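# Put the orange into the foam net sleeve

## Task

Get the orange into the foam net sleeve so it sits inside it, without tugging on the net hard enough to rip it (a tear costs score).

## Robot and tools

Robot: two arms, left_arm and right_arm, each a six-joint arm with a two-finger parallel gripper and a wrist camera. left_arm is on the +y side; the names do not match the image sides. Bases in the scene frame: left_arm at (+0.027, +0.326, 0) m, right_arm at (+0.033, -0.246, 0) m, each turned very slightly about z. A camera stand sits behind the arms. Loose objects may get a brief random nudge.

Frames. Scene frame: origin at table-top height, midway between the nominal bases, +x out over the table, +z up. Each arm reports its end_effector_position (metres) and end_effector_quat_wxyz in its own base frame. Offsets you send are along the axes of that arm's current Hand target. The gripper's fingers point along its +z and open and close along its y. end_effector_position is the point between the pads, about 1 cm short of the fingertips.

Row layout (shared by execute_actions and move): one flat list of 14 numbers covering both arms: dx, dy, dz, rx, ry, rz, opening for left_arm, then the same seven for right_arm. The first six of each arm are an offset, not a pose, measured from that arm's Hand target as it stood when the action or move began. Scale: 1.0 equals 0.6 m for dx, dy, dz and 180 degrees for rotation; rx, ry, rz form one rotation vector. Range -1 to 1. Opening is absolute, not an offset: +1 fully open (0.094 m), -1 closed. To leave an arm alone, send six zeros and repeat its current opening; a 0 opening is itself a command (half open).

execute_actions(actions, cameras): actions is a list of actions; each action is a list of up to 15 rows, one per 1/30 s control step; a short action holds its last row until step 15. Every row in an action counts from the start pose of that action, not from the previous row, and each new action starts from the updated Hand target, so repeating an offset moves further. cameras: list of names (cam_high, cam_low, cam_left_wrist, cam_right_wrist), ["all"], or []. An empty actions list returns a full status with all images plus the scene number.

move(target, speed, blend, opening_speed, grip_force, blocking, cameras): drives each gripper on a straight line toward its offset. target is one 14-number row or a list of up to 15 rows; all rows count from the Hand targets at the move's start, not from the prior row. speed: path top speed in m/s, 0.002 to 2.9, default 0.25 (turns up to twice that in rad/s); one value or one per row. blend: corner rounding in metres for lists, 0 means stop at each row. opening_speed: rate of the commanded opening, per second on the -1..+1 scale, at least 0.2; use a slow rate to close gently on the orange or the net. grip_force: newtons per pad, 10 to 50, one value or one per arm; it persists. blocking=false returns after about 0.5 s while the move continues. The whole move is capped at 10 s. Paths ignore obstacles and the other arm. Faster moves overshoot and hit harder. Do not route a path close to an arm's own base; go around it, or the elbow may whip round.

wait(seconds): 0 to 3600, sends nothing new; returns early if a running move ends. stop(): brakes the running move. zoom_image(camera, region): region [x0, y0, x1, y1] in pixels of that camera's latest 504x504 image, at most 504 per side. read_manual(section): licence text only. finished_scene(scene): scene number 1 or 2; ends the scene irreversibly, so call it only once the orange stays inside the sleeve with the robot hands off.

Results: per arm the position and quaternion, Hand target (the last commanded pose after clipping, from which the next offset counts), Tool commands, grip_measured (measured finger opening on the command scale; reads a bit wide when empty), Joint positions (last entry = opening in metres), Joint velocities (may say within noise), Joint torques (joints 1 to 3 wrap at ±28 N m), Motor temperatures. A move adds a move: line such as done, off_target, moving, held or fault, with limits like paced or held. Done means within 10 mm and 2 degrees, not that anything was touched.

Behaviour to expect: joint play, friction and gravity leave the gripper short, low or tilted, especially when reaching far; tiny moves may not happen or may go sideways. Check pose after each move and correct tilt or send the remaining distance. Commanded orientation is clipped to within 40 degrees of the measured one per step. An arm blocked by something keeps pushing until commanded back past its gripper. Gripping force jumps to the full limit once squeezed about 0.06 below first touch; lower grip_force and close slowly for the soft orange and the fragile net. To release, command an opening well above grip_measured.

Avoid: tearing the net with strong pulls, dropping the orange or letting anything fall or stay off the table, hard hits on fixed or heavy objects, any contact or squeeze between the two arms or grippers (can end the scene), and long holding or stretched reaches that heat motors (MOTOR HOT at 75 °C, a fold-up fault at 90 °C, collapse at 100 °C). Idle thinking time lets the scene run and counts as time.

Each tool is called after ">>>" as a command line: name --argument value for each argument, lists and objects as JSON in quotes; but a table of rows of numbers goes row by row, as --pt "numbers of a row", without its own name.

## Session

>>> execute_actions --actions '[]'

Scene clock: 0.00 s.
left_arm: end_effector_position=(+0.2773, -0.1824, +0.0902) grip_measured=-0.990 end_effector_quat_wxyz=(+0.285, +0.073, +0.760, -0.579) | right_arm: end_effector_position=(+0.2541, +0.2797, +0.0889) grip_measured=-0.984 end_effector_quat_wxyz=(-0.644, +0.707, -0.285, -0.056)
Joint positions: left_arm=[-0.101 1.671 0.276 1.032 1.08 -0.694 0] | right_arm=[0.516 1.79 0.322 1.244 -0.746 -1.255 0.001]
Joint velocities: within noise
Joint torques (N m): no reading
Motor temperatures (°C): left_arm=[26 34 34 36 29 30 30] | right_arm=[27 33 31 34 30 27 26]
Heat: left arm: 36 °C; right arm: 34 °C.
Hand target: left_arm +0.2825, -0.1812, +0.0980; +0.300, +0.080, +0.755, -0.578 | right_arm +0.2584, +0.2800, +0.0960; -0.652, +0.703, -0.280, -0.048
Tool commands: left_gripper/opening=-1.0 right_gripper/opening=-1.0

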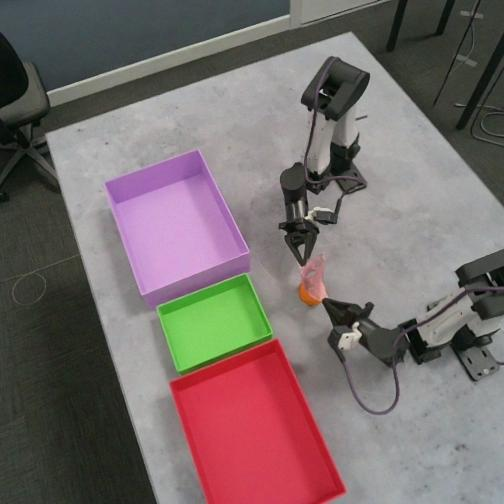

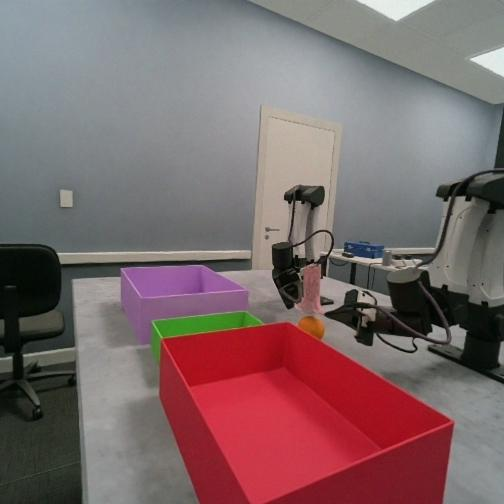

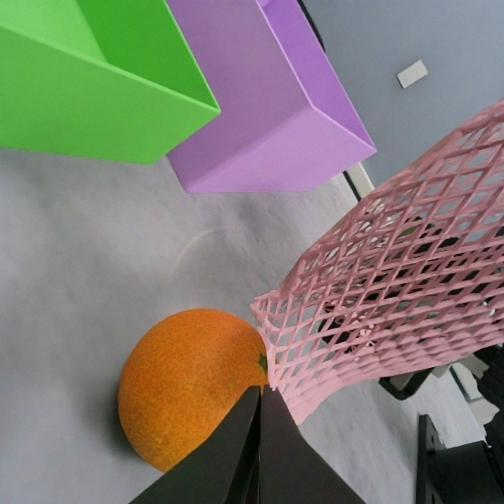

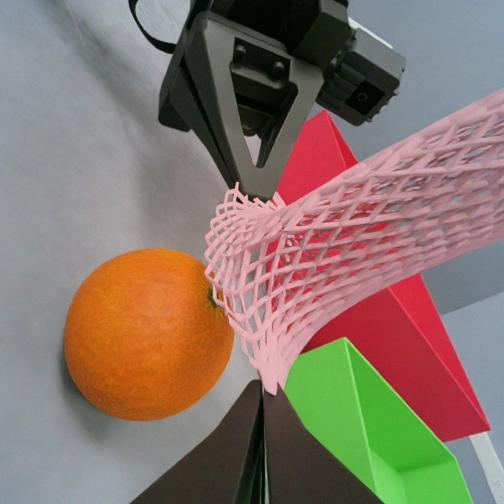

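>>> zoom_image --camera "cam_low" --region '[260, 230, 380, 350]'

>>> zoom_image --camera "cam_high" --region '[260, 220, 380, 340]'

Scaled by 4.200 from the camera's image (finer frame: 720x720).

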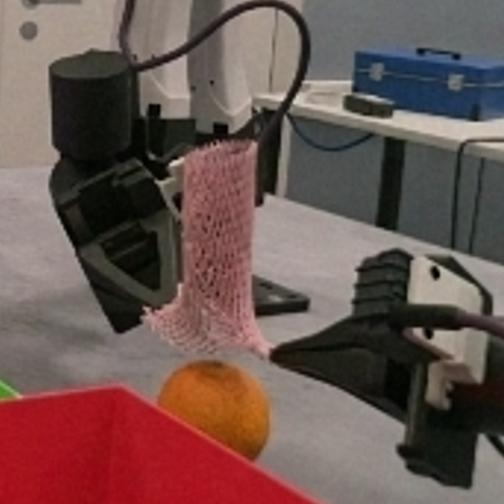

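Scaled by 4.200 from the camera's image (finer frame: 720x720).

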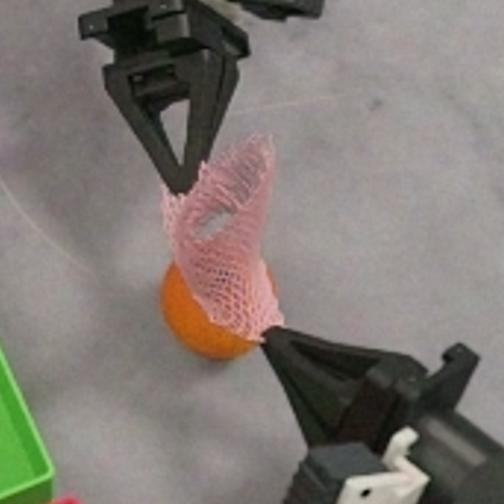

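>>> move --target '[0.0273,0.0413,0.0077,-0.093,0.061,0,-1,0.0217,0.0445,0.0073,-0.098,0.049,0,-1]' --speed 0.06 --cameras '["all"]'

Scene clock: 42.97 s.
left_arm: end_effector_position=(+0.2707, -0.1833, +0.0578) grip_measured=-0.990 end_effector_quat_wxyz=(+0.214, +0.083, +0.855, -0.466) | right_arm: end_effector_position=(+0.2502, +0.2803, +0.0587) grip_measured=-0.984 end_effector_quat_wxyz=(-0.518, +0.794, -0.313, -0.054)
Joint positions: left_arm=[-0.173 1.491 0.45 0.203 0.878 -0.336 0] | right_arm=[0.562 1.601 0.466 0.527 -0.641 -1.487 0.001]
Joint torques (N m): left_arm=[-0.28 -4.94 8.31 0.84 -0.03 0.22] | right_arm=[0.46 -6.95 6.06 1.08 0.16 0.08]
Heat: left arm: 39 °C; right arm: 37 °C.
Hand target: left_arm +0.2825, -0.1813, +0.0680; +0.235, +0.090, +0.856, -0.452 | right_arm +0.2585, +0.2799, +0.0659; -0.513, +0.796, -0.318, -0.036
Off the commanded pose: left_arm 0.016 m, 3 deg | right_arm 0.011 m, 2 deg.
move: off_target (left_arm, right_arm)

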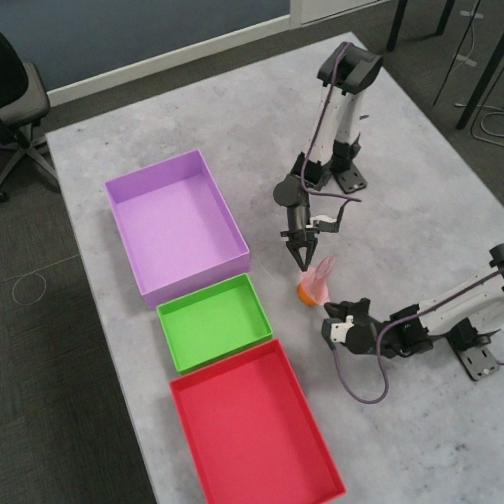

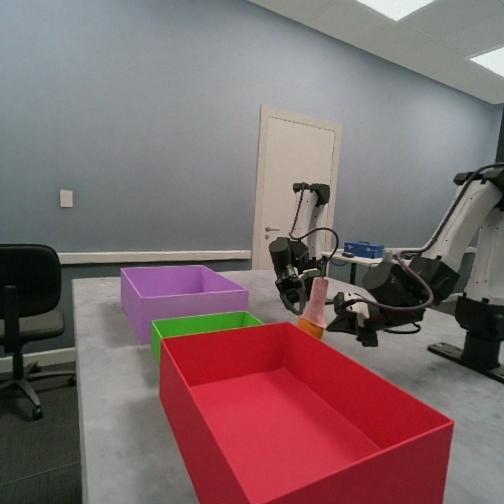

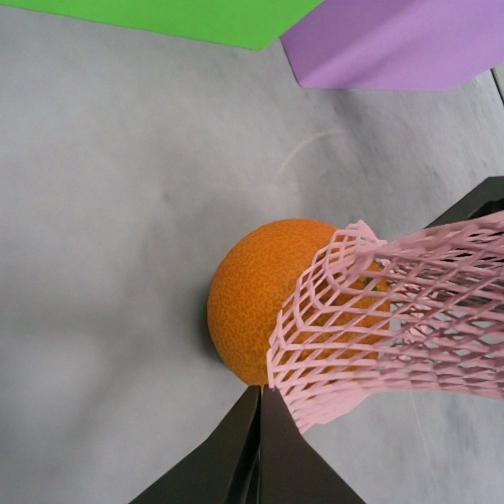

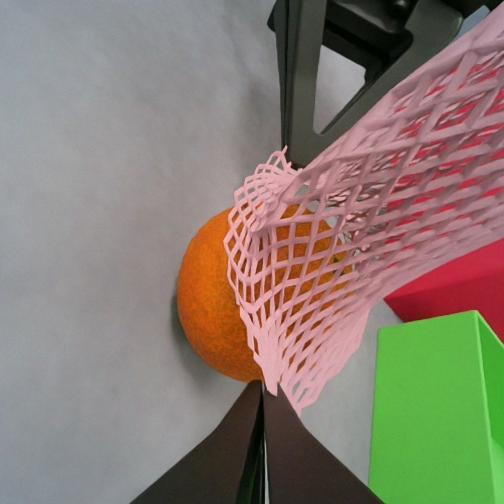

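>>> move --pt "-0.0325 0.0015 0.0033 -0.006 0.063 -0.09 -1 0.0189 -0.0266 0.002 -0.052 -0.03 0.092 -1" --pt "-0.008 0.0267 0.0195 -0.006 0.063 -0.09 -1 0.0279 0.0074 0.0179 -0.052 -0.03 0.092 -1" --speed 0.06 --blend 0.005 --cameras '["all"]'

Scene clock: 61.53 s.
left_arm: end_effector_position=(+0.2945, -0.1851, +0.0563) grip_measured=-0.990 end_effector_quat_wxyz=(+0.077, +0.012, +0.883, -0.463) | right_arm: end_effector_position=(+0.2702, +0.2825, +0.0553) grip_measured=-0.984 end_effector_quat_wxyz=(-0.448, +0.784, -0.395, -0.170)
Joint positions: left_arm=[-0.155 1.672 0.772 -0.251 0.91 -0.336 0] | right_arm=[0.493 1.702 0.721 0.13 -0.77 -1.413 0.001]
Joint torques (N m): left_arm=[0.47 -4.27 4.46 0.96 0.39 0.15] | right_arm=[-0.73 -4.75 3.47 1.58 -0.36 0.19]
Motor temperatures (°C): left_arm=[26 36 40 38 29 29 30] | right_arm=[27 37 33 36 29 26 26]
Heat: left arm: 40 °C; right arm: 37 °C.
Hand target: left_arm +0.2964, -0.1813, +0.0529; +0.084, +0.011, +0.883, -0.461 | right_arm +0.2722, +0.2799, +0.0509; -0.450, +0.779, -0.401, -0.173
Off the commanded pose: left_arm 0.005 m, 1 deg | right_arm 0.005 m, 1 deg.
move: done

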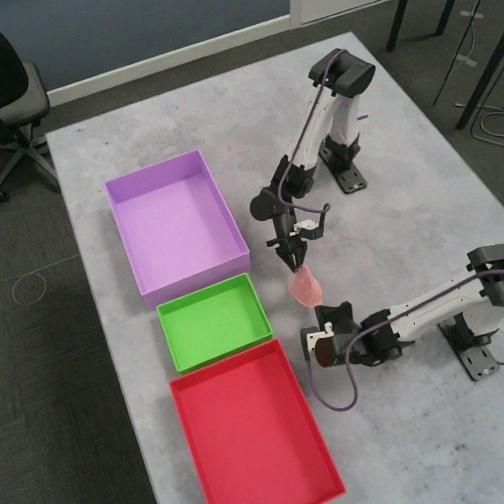

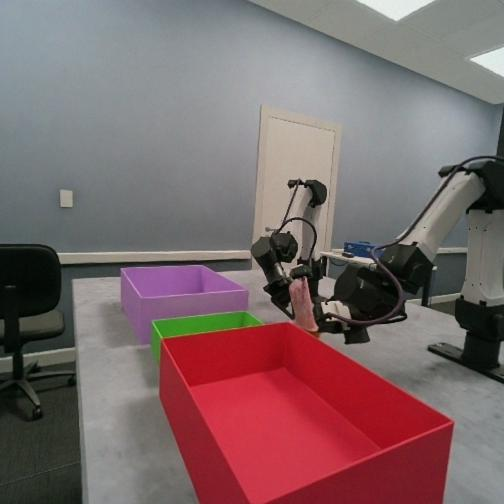

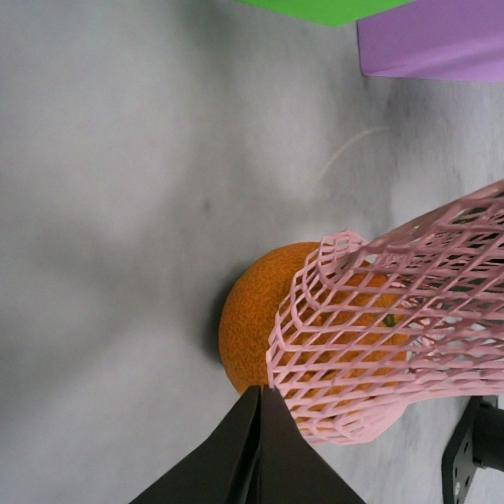

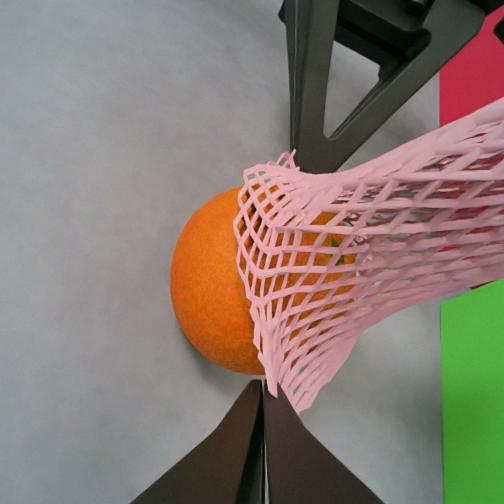

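>>> zoom_image --camera "cam_low" --region '[250, 250, 370, 370]'

>>> zoom_image --camera "cam_high" --region '[260, 230, 360, 330]'

Scaled by 4.200 from the camera's image (finer frame: 720x720).

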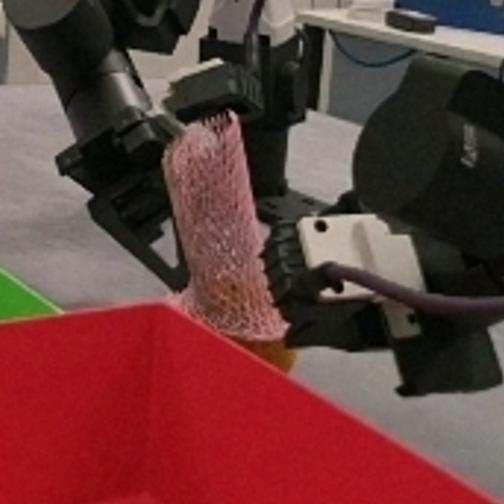

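Scaled by 5.040 from the camera's image (finer frame: 720x720).

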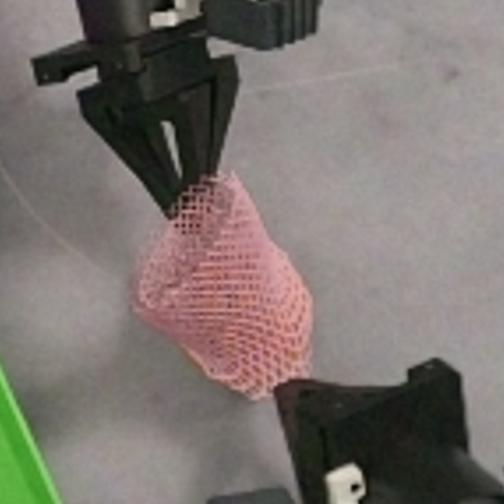

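>>> move --target '[0.0206,0.0369,0.0245,-0.051,-0.015,0.036,-1,0.0215,0.0368,0.0239,-0.016,0.053,-0.037,-1]' --speed 0.05 --cameras '["all"]'

>>> zoom_image --camera "cam_high" --region '[260, 230, 360, 330]'

>>> zoom_image --camera "cam_low" --region '[250, 250, 370, 370]'

Scene clock: 83.63 s.
left_arm: end_effector_position=(+0.2846, -0.1866, +0.0248) grip_measured=-0.991 end_effector_quat_wxyz=(+0.109, +0.036, +0.908, -0.402) | right_arm: end_effector_position=(+0.2619, +0.2851, +0.0327) grip_measured=-0.984 end_effector_quat_wxyz=(-0.416, +0.819, -0.378, -0.109)
Joint positions: left_arm=[-0.224 1.662 0.672 -0.116 0.751 -0.331 0] | right_arm=[0.568 1.702 0.689 0.139 -0.609 -1.481 0.001]
Joint torques (N m): left_arm=[-0.42 -6.13 4.16 0.97 -0.16 0.24] | right_arm=[0.58 -4.96 3.11 1.44 0.14 -0.02]
Heat: left arm: 38 °C; right arm: 38 °C.
Hand target: left_arm +0.2884, -0.1814, +0.0247; +0.132, +0.043, +0.913, -0.384 | right_arm +0.2643, +0.2799, +0.0227; -0.405, +0.824, -0.387, -0.091
Off the commanded pose: left_arm 0.006 m, 3 deg | right_arm 0.012 m, 3 deg.
move: off_target (left_arm, right_arm)

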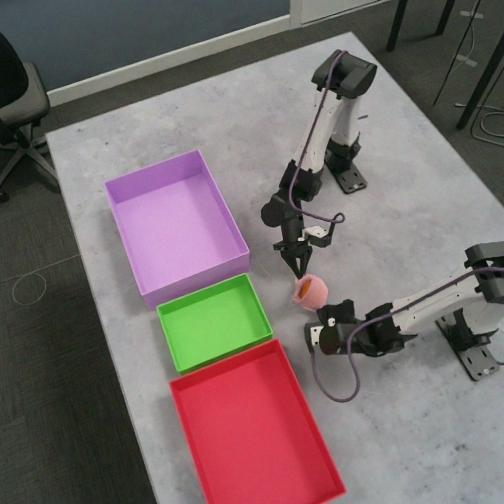

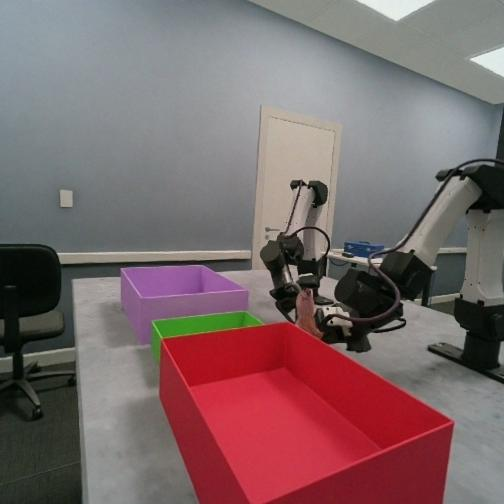

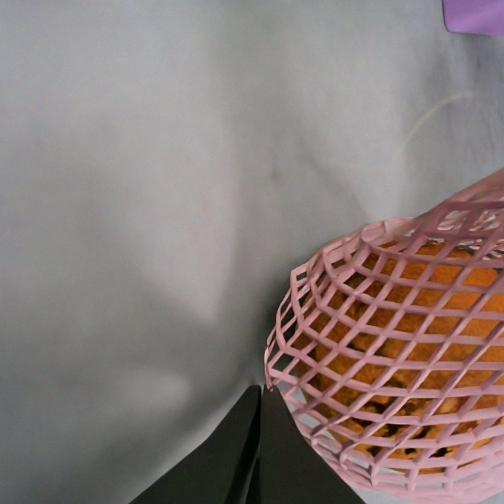

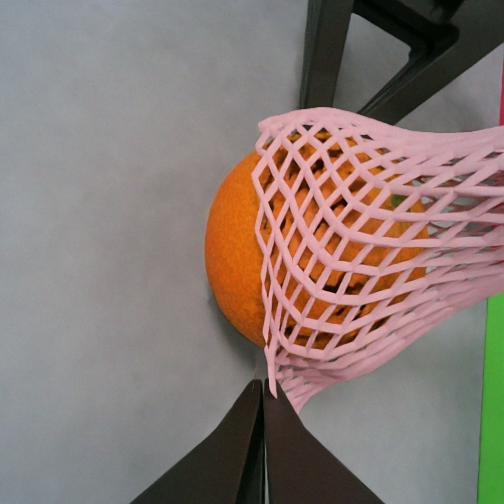

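Scaled by 5.040 from the camera's image (finer frame: 720x720).

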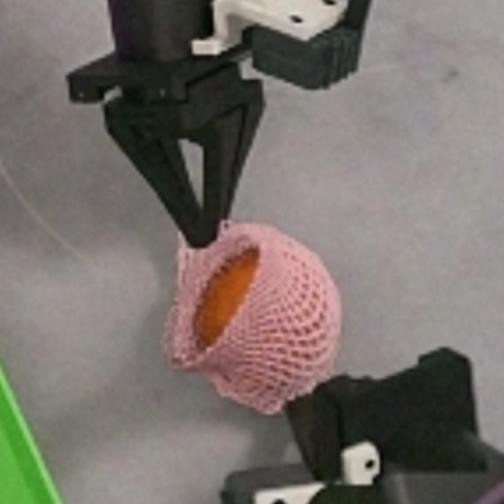

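Scaled by 4.200 from the camera's image (finer frame: 720x720).

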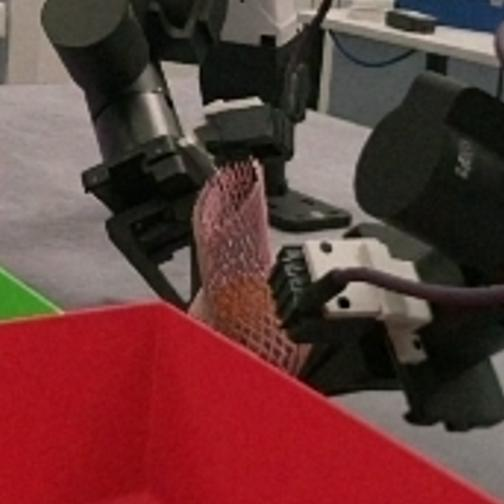

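>>> move --target '[0.0239,0.0081,0.0072,0.0015,-0.047,0.048,-1,-0.0021,0.0291,0.0132,0.038,0.025,-0.049,-1]' --speed 0.05 --cameras '["all"]'

>>> zoom_image --camera "cam_high" --region '[260, 230, 360, 330]'

Scene clock: 97.50 s.
left_arm: end_effector_position=(+0.2712, -0.1875, +0.0150) grip_measured=-0.991 end_effector_quat_wxyz=(+0.205, +0.082, +0.891, -0.397) | right_arm: end_effector_position=(+0.2482, +0.2855, +0.0163) grip_measured=-0.984 end_effector_quat_wxyz=(-0.453, +0.826, -0.334, -0.023)
Joint positions: left_arm=[-0.261 1.597 0.44 0.261 0.693 -0.33 0] | right_arm=[0.646 1.702 0.494 0.489 -0.468 -1.512 0.001]
Joint torques (N m): left_arm=[-0.27 -4.85 3.82 1.22 -0.27 0.22] | right_arm=[0.57 -3.97 2.86 1.72 0.31 0.05]
Heat: left arm: 38 °C; right arm: 37 °C.
Hand target: left_arm +0.2763, -0.1814, +0.0146; +0.227, +0.084, +0.894, -0.377 | right_arm +0.2523, +0.2799, +0.0077; -0.444, +0.828, -0.342, -0.004
Off the commanded pose: left_arm 0.008 m, 3 deg | right_arm 0.011 m, 3 deg.
move: off_target (left_arm, right_arm)

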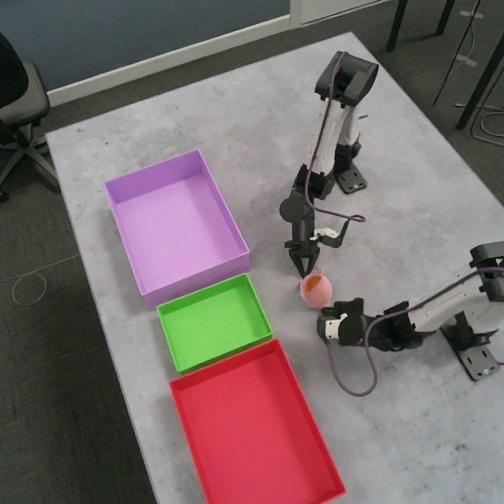

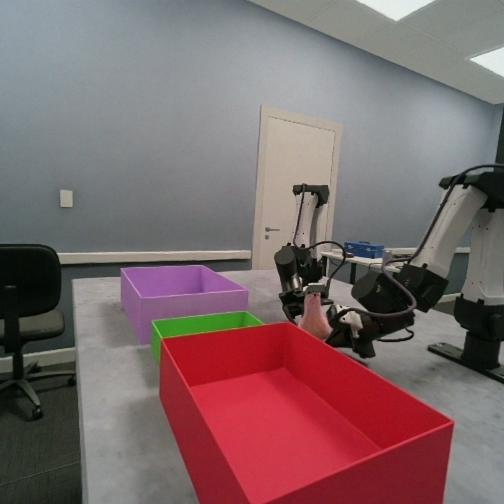

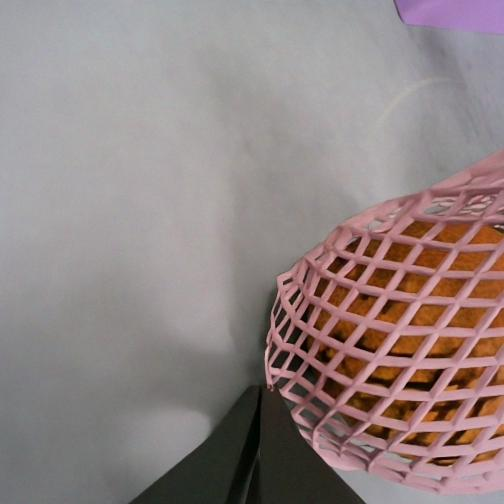

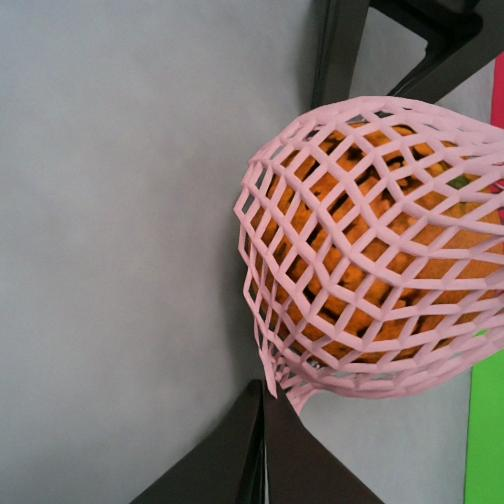

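Scaled by 5.040 from the camera's image (finer frame: 720x720).

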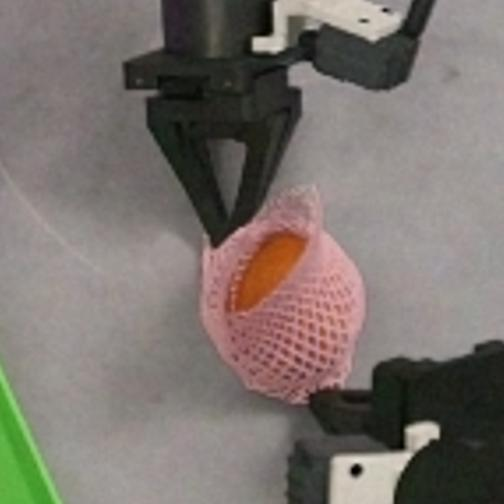

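>>> move --pt "0 0 -0.002 0 0 0 -0.75 0 0 -0.002 0 0 0 -0.75" --pt "0 0 -0.15 0 0 0 -0.75 0 0 -0.15 0 0 0 -0.75" --speed 0.07 --opening_speed 0.3 --cameras '["all"]'

>>> zoom_image --camera "cam_high" --region '[260, 230, 360, 330]'

Scene clock: 106.87 s.
left_arm: end_effector_position=(+0.2357, -0.1163, +0.0529) grip_measured=-0.752 end_effector_quat_wxyz=(+0.207, +0.068, +0.902, -0.372) | right_arm: end_effector_position=(+0.2314, +0.2151, +0.0598) grip_measured=-0.752 end_effector_quat_wxyz=(-0.444, +0.826, -0.346, +0.006)
Joint positions: left_arm=[0.031 1.235 0.443 -0.336 0.789 -0.005 0.012] | right_arm=[0.463 1.263 0.397 0.084 -0.537 -1.657 0.012]
Joint torques (N m): left_arm=[0.27 -2.76 9.5 0.65 0.6 0.2] | right_arm=[-0.76 -4.88 4.81 1.08 -0.44 0.06]
Heat: left arm: 38 °C; right arm: 38 °C.
Hand target: left_arm +0.2455, -0.1173, +0.0697; +0.227, +0.084, +0.894, -0.377 | right_arm +0.2256, +0.2135, +0.0622; -0.444, +0.828, -0.343, -0.004
Off the commanded pose: left_arm 0.019 m, 3 deg | right_arm 0.006 m, 1 deg.
move: off_target (left_arm)

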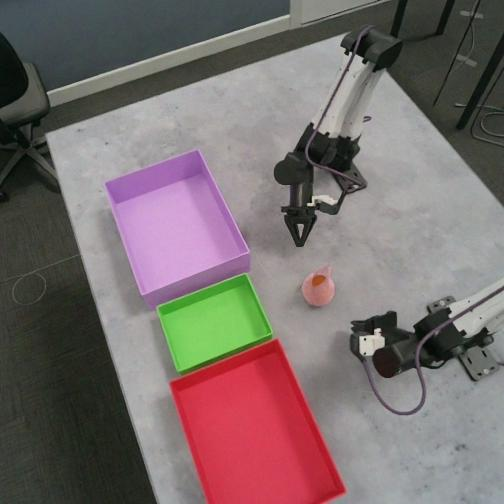

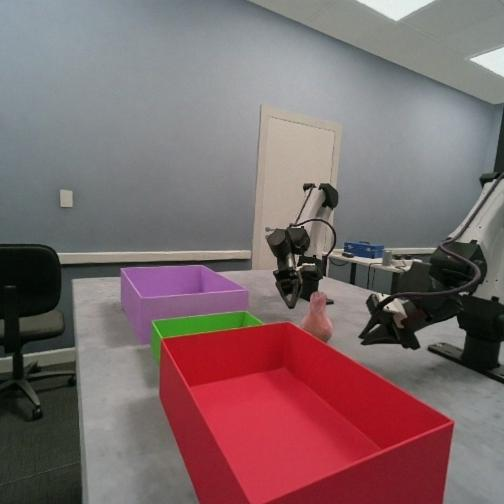

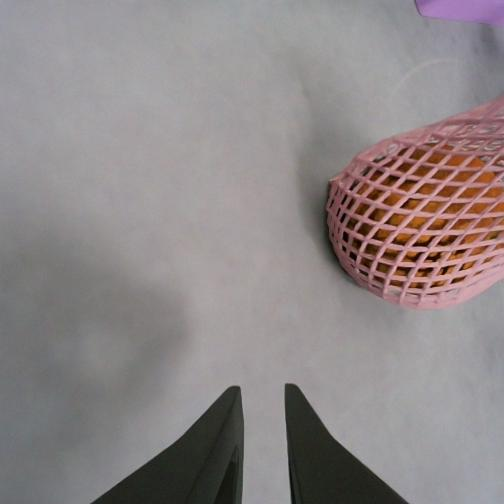

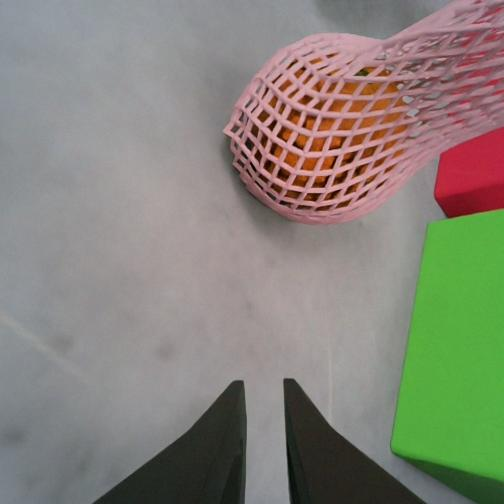

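Scaled by 5.040 from the camera's image (finer frame: 720x720).

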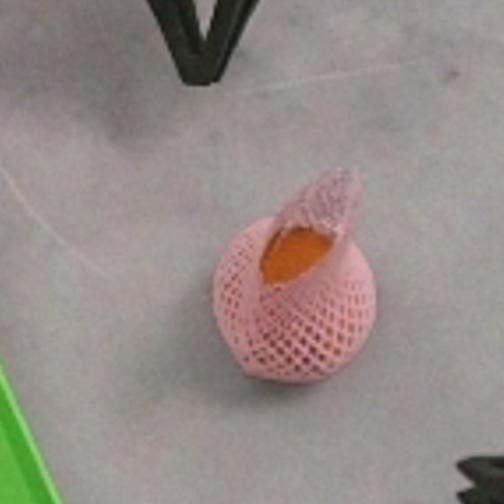

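>>> finished_scene --scene 1

The scene is finished: the task was done.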